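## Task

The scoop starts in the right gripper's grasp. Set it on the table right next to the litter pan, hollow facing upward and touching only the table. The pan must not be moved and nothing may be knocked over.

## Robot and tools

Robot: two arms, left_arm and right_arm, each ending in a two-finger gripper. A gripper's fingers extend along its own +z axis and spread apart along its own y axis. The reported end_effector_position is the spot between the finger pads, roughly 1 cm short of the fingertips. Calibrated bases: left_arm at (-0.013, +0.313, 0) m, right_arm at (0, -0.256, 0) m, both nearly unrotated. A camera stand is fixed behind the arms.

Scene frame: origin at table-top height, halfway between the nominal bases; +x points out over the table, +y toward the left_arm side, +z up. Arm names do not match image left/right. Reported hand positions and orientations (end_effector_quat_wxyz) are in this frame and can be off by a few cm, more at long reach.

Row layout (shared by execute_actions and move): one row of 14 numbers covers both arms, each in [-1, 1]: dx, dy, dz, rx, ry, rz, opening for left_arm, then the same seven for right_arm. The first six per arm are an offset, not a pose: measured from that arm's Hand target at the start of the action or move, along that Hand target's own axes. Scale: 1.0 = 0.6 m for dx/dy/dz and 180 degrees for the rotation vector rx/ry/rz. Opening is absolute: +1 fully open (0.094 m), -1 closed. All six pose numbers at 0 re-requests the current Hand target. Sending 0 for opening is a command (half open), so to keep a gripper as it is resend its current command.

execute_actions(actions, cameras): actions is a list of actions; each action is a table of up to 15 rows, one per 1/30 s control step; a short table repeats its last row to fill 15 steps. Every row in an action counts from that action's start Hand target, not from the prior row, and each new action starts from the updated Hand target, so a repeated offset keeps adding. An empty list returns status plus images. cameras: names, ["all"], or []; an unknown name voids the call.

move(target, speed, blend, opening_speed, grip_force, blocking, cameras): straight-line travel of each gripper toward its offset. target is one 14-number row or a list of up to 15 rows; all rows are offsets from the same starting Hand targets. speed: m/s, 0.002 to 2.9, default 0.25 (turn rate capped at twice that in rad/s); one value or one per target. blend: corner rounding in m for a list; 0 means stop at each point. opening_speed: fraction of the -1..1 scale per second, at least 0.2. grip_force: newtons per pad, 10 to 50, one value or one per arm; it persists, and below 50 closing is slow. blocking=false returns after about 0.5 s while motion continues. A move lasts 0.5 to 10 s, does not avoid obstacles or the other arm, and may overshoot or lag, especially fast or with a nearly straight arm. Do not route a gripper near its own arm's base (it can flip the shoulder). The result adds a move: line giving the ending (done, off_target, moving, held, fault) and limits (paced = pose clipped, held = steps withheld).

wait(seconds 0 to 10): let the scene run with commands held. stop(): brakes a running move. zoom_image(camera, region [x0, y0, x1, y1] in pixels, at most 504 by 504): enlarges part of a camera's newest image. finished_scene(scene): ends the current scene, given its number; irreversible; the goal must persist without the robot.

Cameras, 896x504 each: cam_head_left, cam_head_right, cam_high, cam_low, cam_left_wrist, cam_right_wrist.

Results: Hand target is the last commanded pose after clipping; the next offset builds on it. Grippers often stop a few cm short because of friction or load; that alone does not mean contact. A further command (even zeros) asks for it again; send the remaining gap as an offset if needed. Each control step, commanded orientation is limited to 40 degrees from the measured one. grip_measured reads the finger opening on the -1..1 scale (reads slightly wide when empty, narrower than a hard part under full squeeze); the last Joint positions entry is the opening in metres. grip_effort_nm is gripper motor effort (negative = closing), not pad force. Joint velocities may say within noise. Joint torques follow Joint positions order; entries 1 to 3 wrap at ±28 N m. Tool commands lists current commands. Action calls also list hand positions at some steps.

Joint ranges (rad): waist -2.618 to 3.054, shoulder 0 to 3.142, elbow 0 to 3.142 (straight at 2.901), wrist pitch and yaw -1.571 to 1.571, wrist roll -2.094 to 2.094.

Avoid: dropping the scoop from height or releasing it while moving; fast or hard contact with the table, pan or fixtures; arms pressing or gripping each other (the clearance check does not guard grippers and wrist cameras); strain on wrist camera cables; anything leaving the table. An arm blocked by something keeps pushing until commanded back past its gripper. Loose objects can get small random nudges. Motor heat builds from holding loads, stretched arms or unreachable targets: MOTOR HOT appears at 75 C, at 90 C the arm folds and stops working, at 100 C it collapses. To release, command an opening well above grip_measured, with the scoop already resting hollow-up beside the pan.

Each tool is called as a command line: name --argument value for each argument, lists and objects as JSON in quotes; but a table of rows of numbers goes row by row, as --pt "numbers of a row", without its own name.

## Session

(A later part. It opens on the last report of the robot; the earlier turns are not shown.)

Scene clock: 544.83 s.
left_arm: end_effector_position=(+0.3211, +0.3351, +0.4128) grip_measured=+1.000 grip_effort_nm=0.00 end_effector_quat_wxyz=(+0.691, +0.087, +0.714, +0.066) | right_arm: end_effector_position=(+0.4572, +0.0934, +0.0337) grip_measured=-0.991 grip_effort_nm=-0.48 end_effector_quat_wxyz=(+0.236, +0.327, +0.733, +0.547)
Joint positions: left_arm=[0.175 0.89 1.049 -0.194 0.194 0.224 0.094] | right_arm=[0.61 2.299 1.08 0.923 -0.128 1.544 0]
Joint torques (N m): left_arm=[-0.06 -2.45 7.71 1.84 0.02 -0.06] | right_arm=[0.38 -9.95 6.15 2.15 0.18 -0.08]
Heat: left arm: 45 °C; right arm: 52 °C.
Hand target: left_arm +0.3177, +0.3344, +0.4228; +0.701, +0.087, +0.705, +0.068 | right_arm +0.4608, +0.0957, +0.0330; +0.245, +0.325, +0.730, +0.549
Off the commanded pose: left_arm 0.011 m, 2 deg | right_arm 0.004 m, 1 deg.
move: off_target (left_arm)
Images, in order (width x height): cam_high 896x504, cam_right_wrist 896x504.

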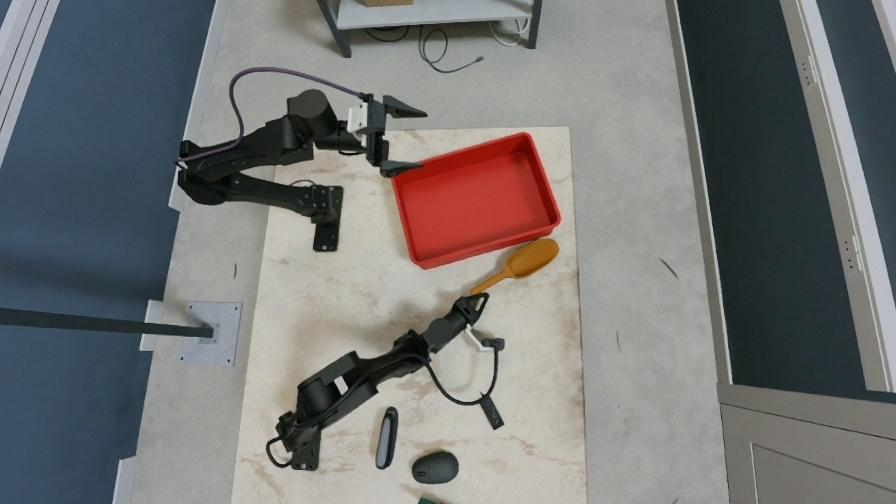

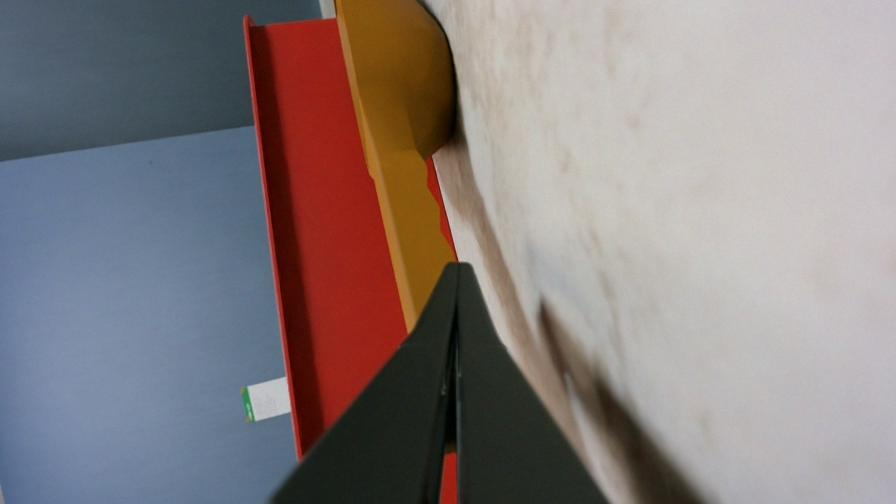

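move --target '[0,0,0,0,0,0,1, -0.0662,-0.0022,-0.0077,0,0,0,-1]' --speed 0.12 --cameras '["cam_high","cam_head_right"]'

zoom_image --camera "cam_high" --region '[465, 215, 569, 295]'

zoom_image --camera "cam_head_right" --region '[410, 168, 490, 248]'

Scene clock: 559.07 s.
left_arm: end_effector_position=(+0.3211, +0.3351, +0.4128) grip_measured=+1.000 grip_effort_nm=-0.01 end_effector_quat_wxyz=(+0.691, +0.087, +0.714, +0.066) | right_arm: end_effector_position=(+0.4799, +0.0588, +0.0344) grip_measured=-0.991 grip_effort_nm=-0.48 end_effector_quat_wxyz=(+0.238, +0.336, +0.728, +0.548)
Joint positions: left_arm=[0.175 0.89 1.049 -0.194 0.194 0.224 0.094] | right_arm=[0.514 2.299 1.08 0.923 -0.207 1.532 0]
Joint torques (N m): left_arm=[-0.12 -2.41 7.75 1.84 -0.01 -0.04] | right_arm=[0.24 -9.68 6.98 2.03 -0.01 -0.27]
Heat: left arm: 45 °C; right arm: 52 °C.
Hand target: left_arm +0.3177, +0.3344, +0.4228; +0.701, +0.087, +0.705, +0.068 | right_arm +0.4839, +0.0628, +0.0331; +0.245, +0.325, +0.730, +0.549
Off the commanded pose: left_arm 0.011 m, 2 deg | right_arm 0.006 m, 2 deg.
move: off_target (left_arm)
Images, in order (width x height): cam_head_right 896x504, cam_high 896x504.

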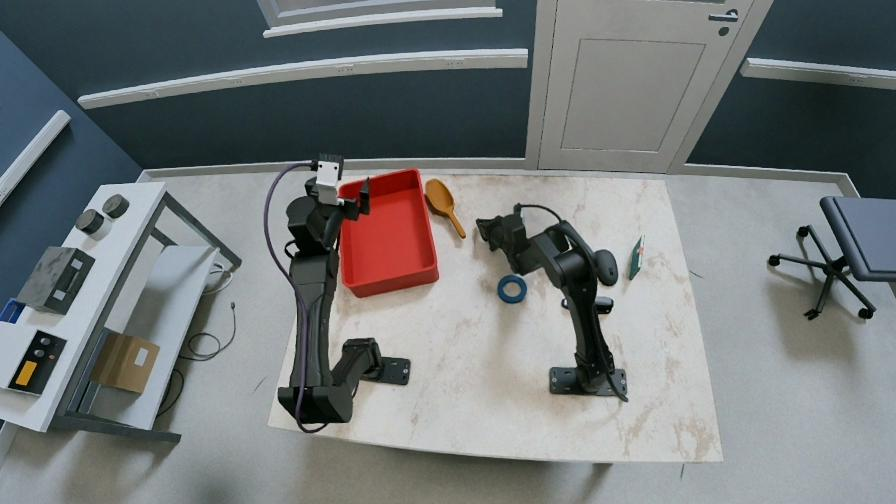

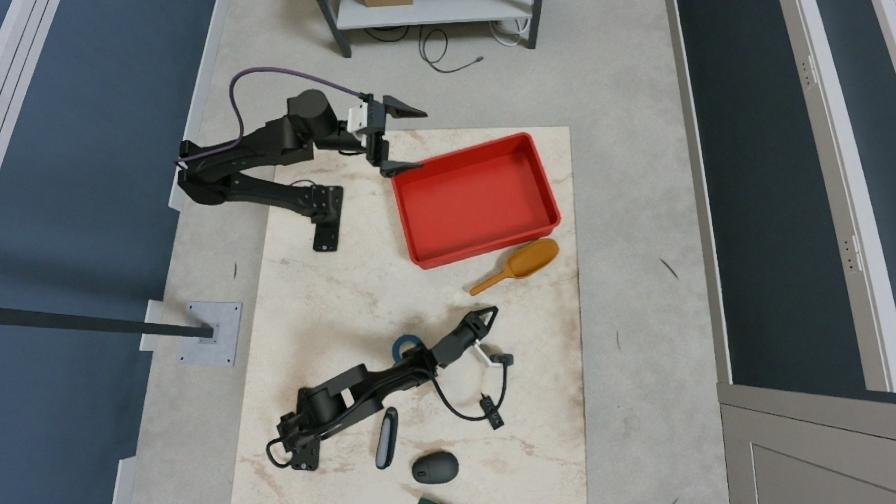

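Scaled by 4.846.

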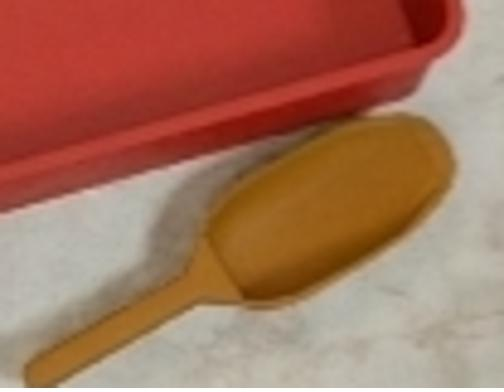

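Scaled by 6.300.

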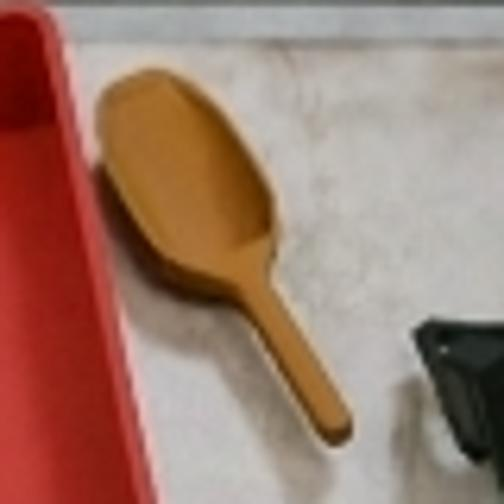

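finished_scene --scene 3

The scene is finished: the task was done.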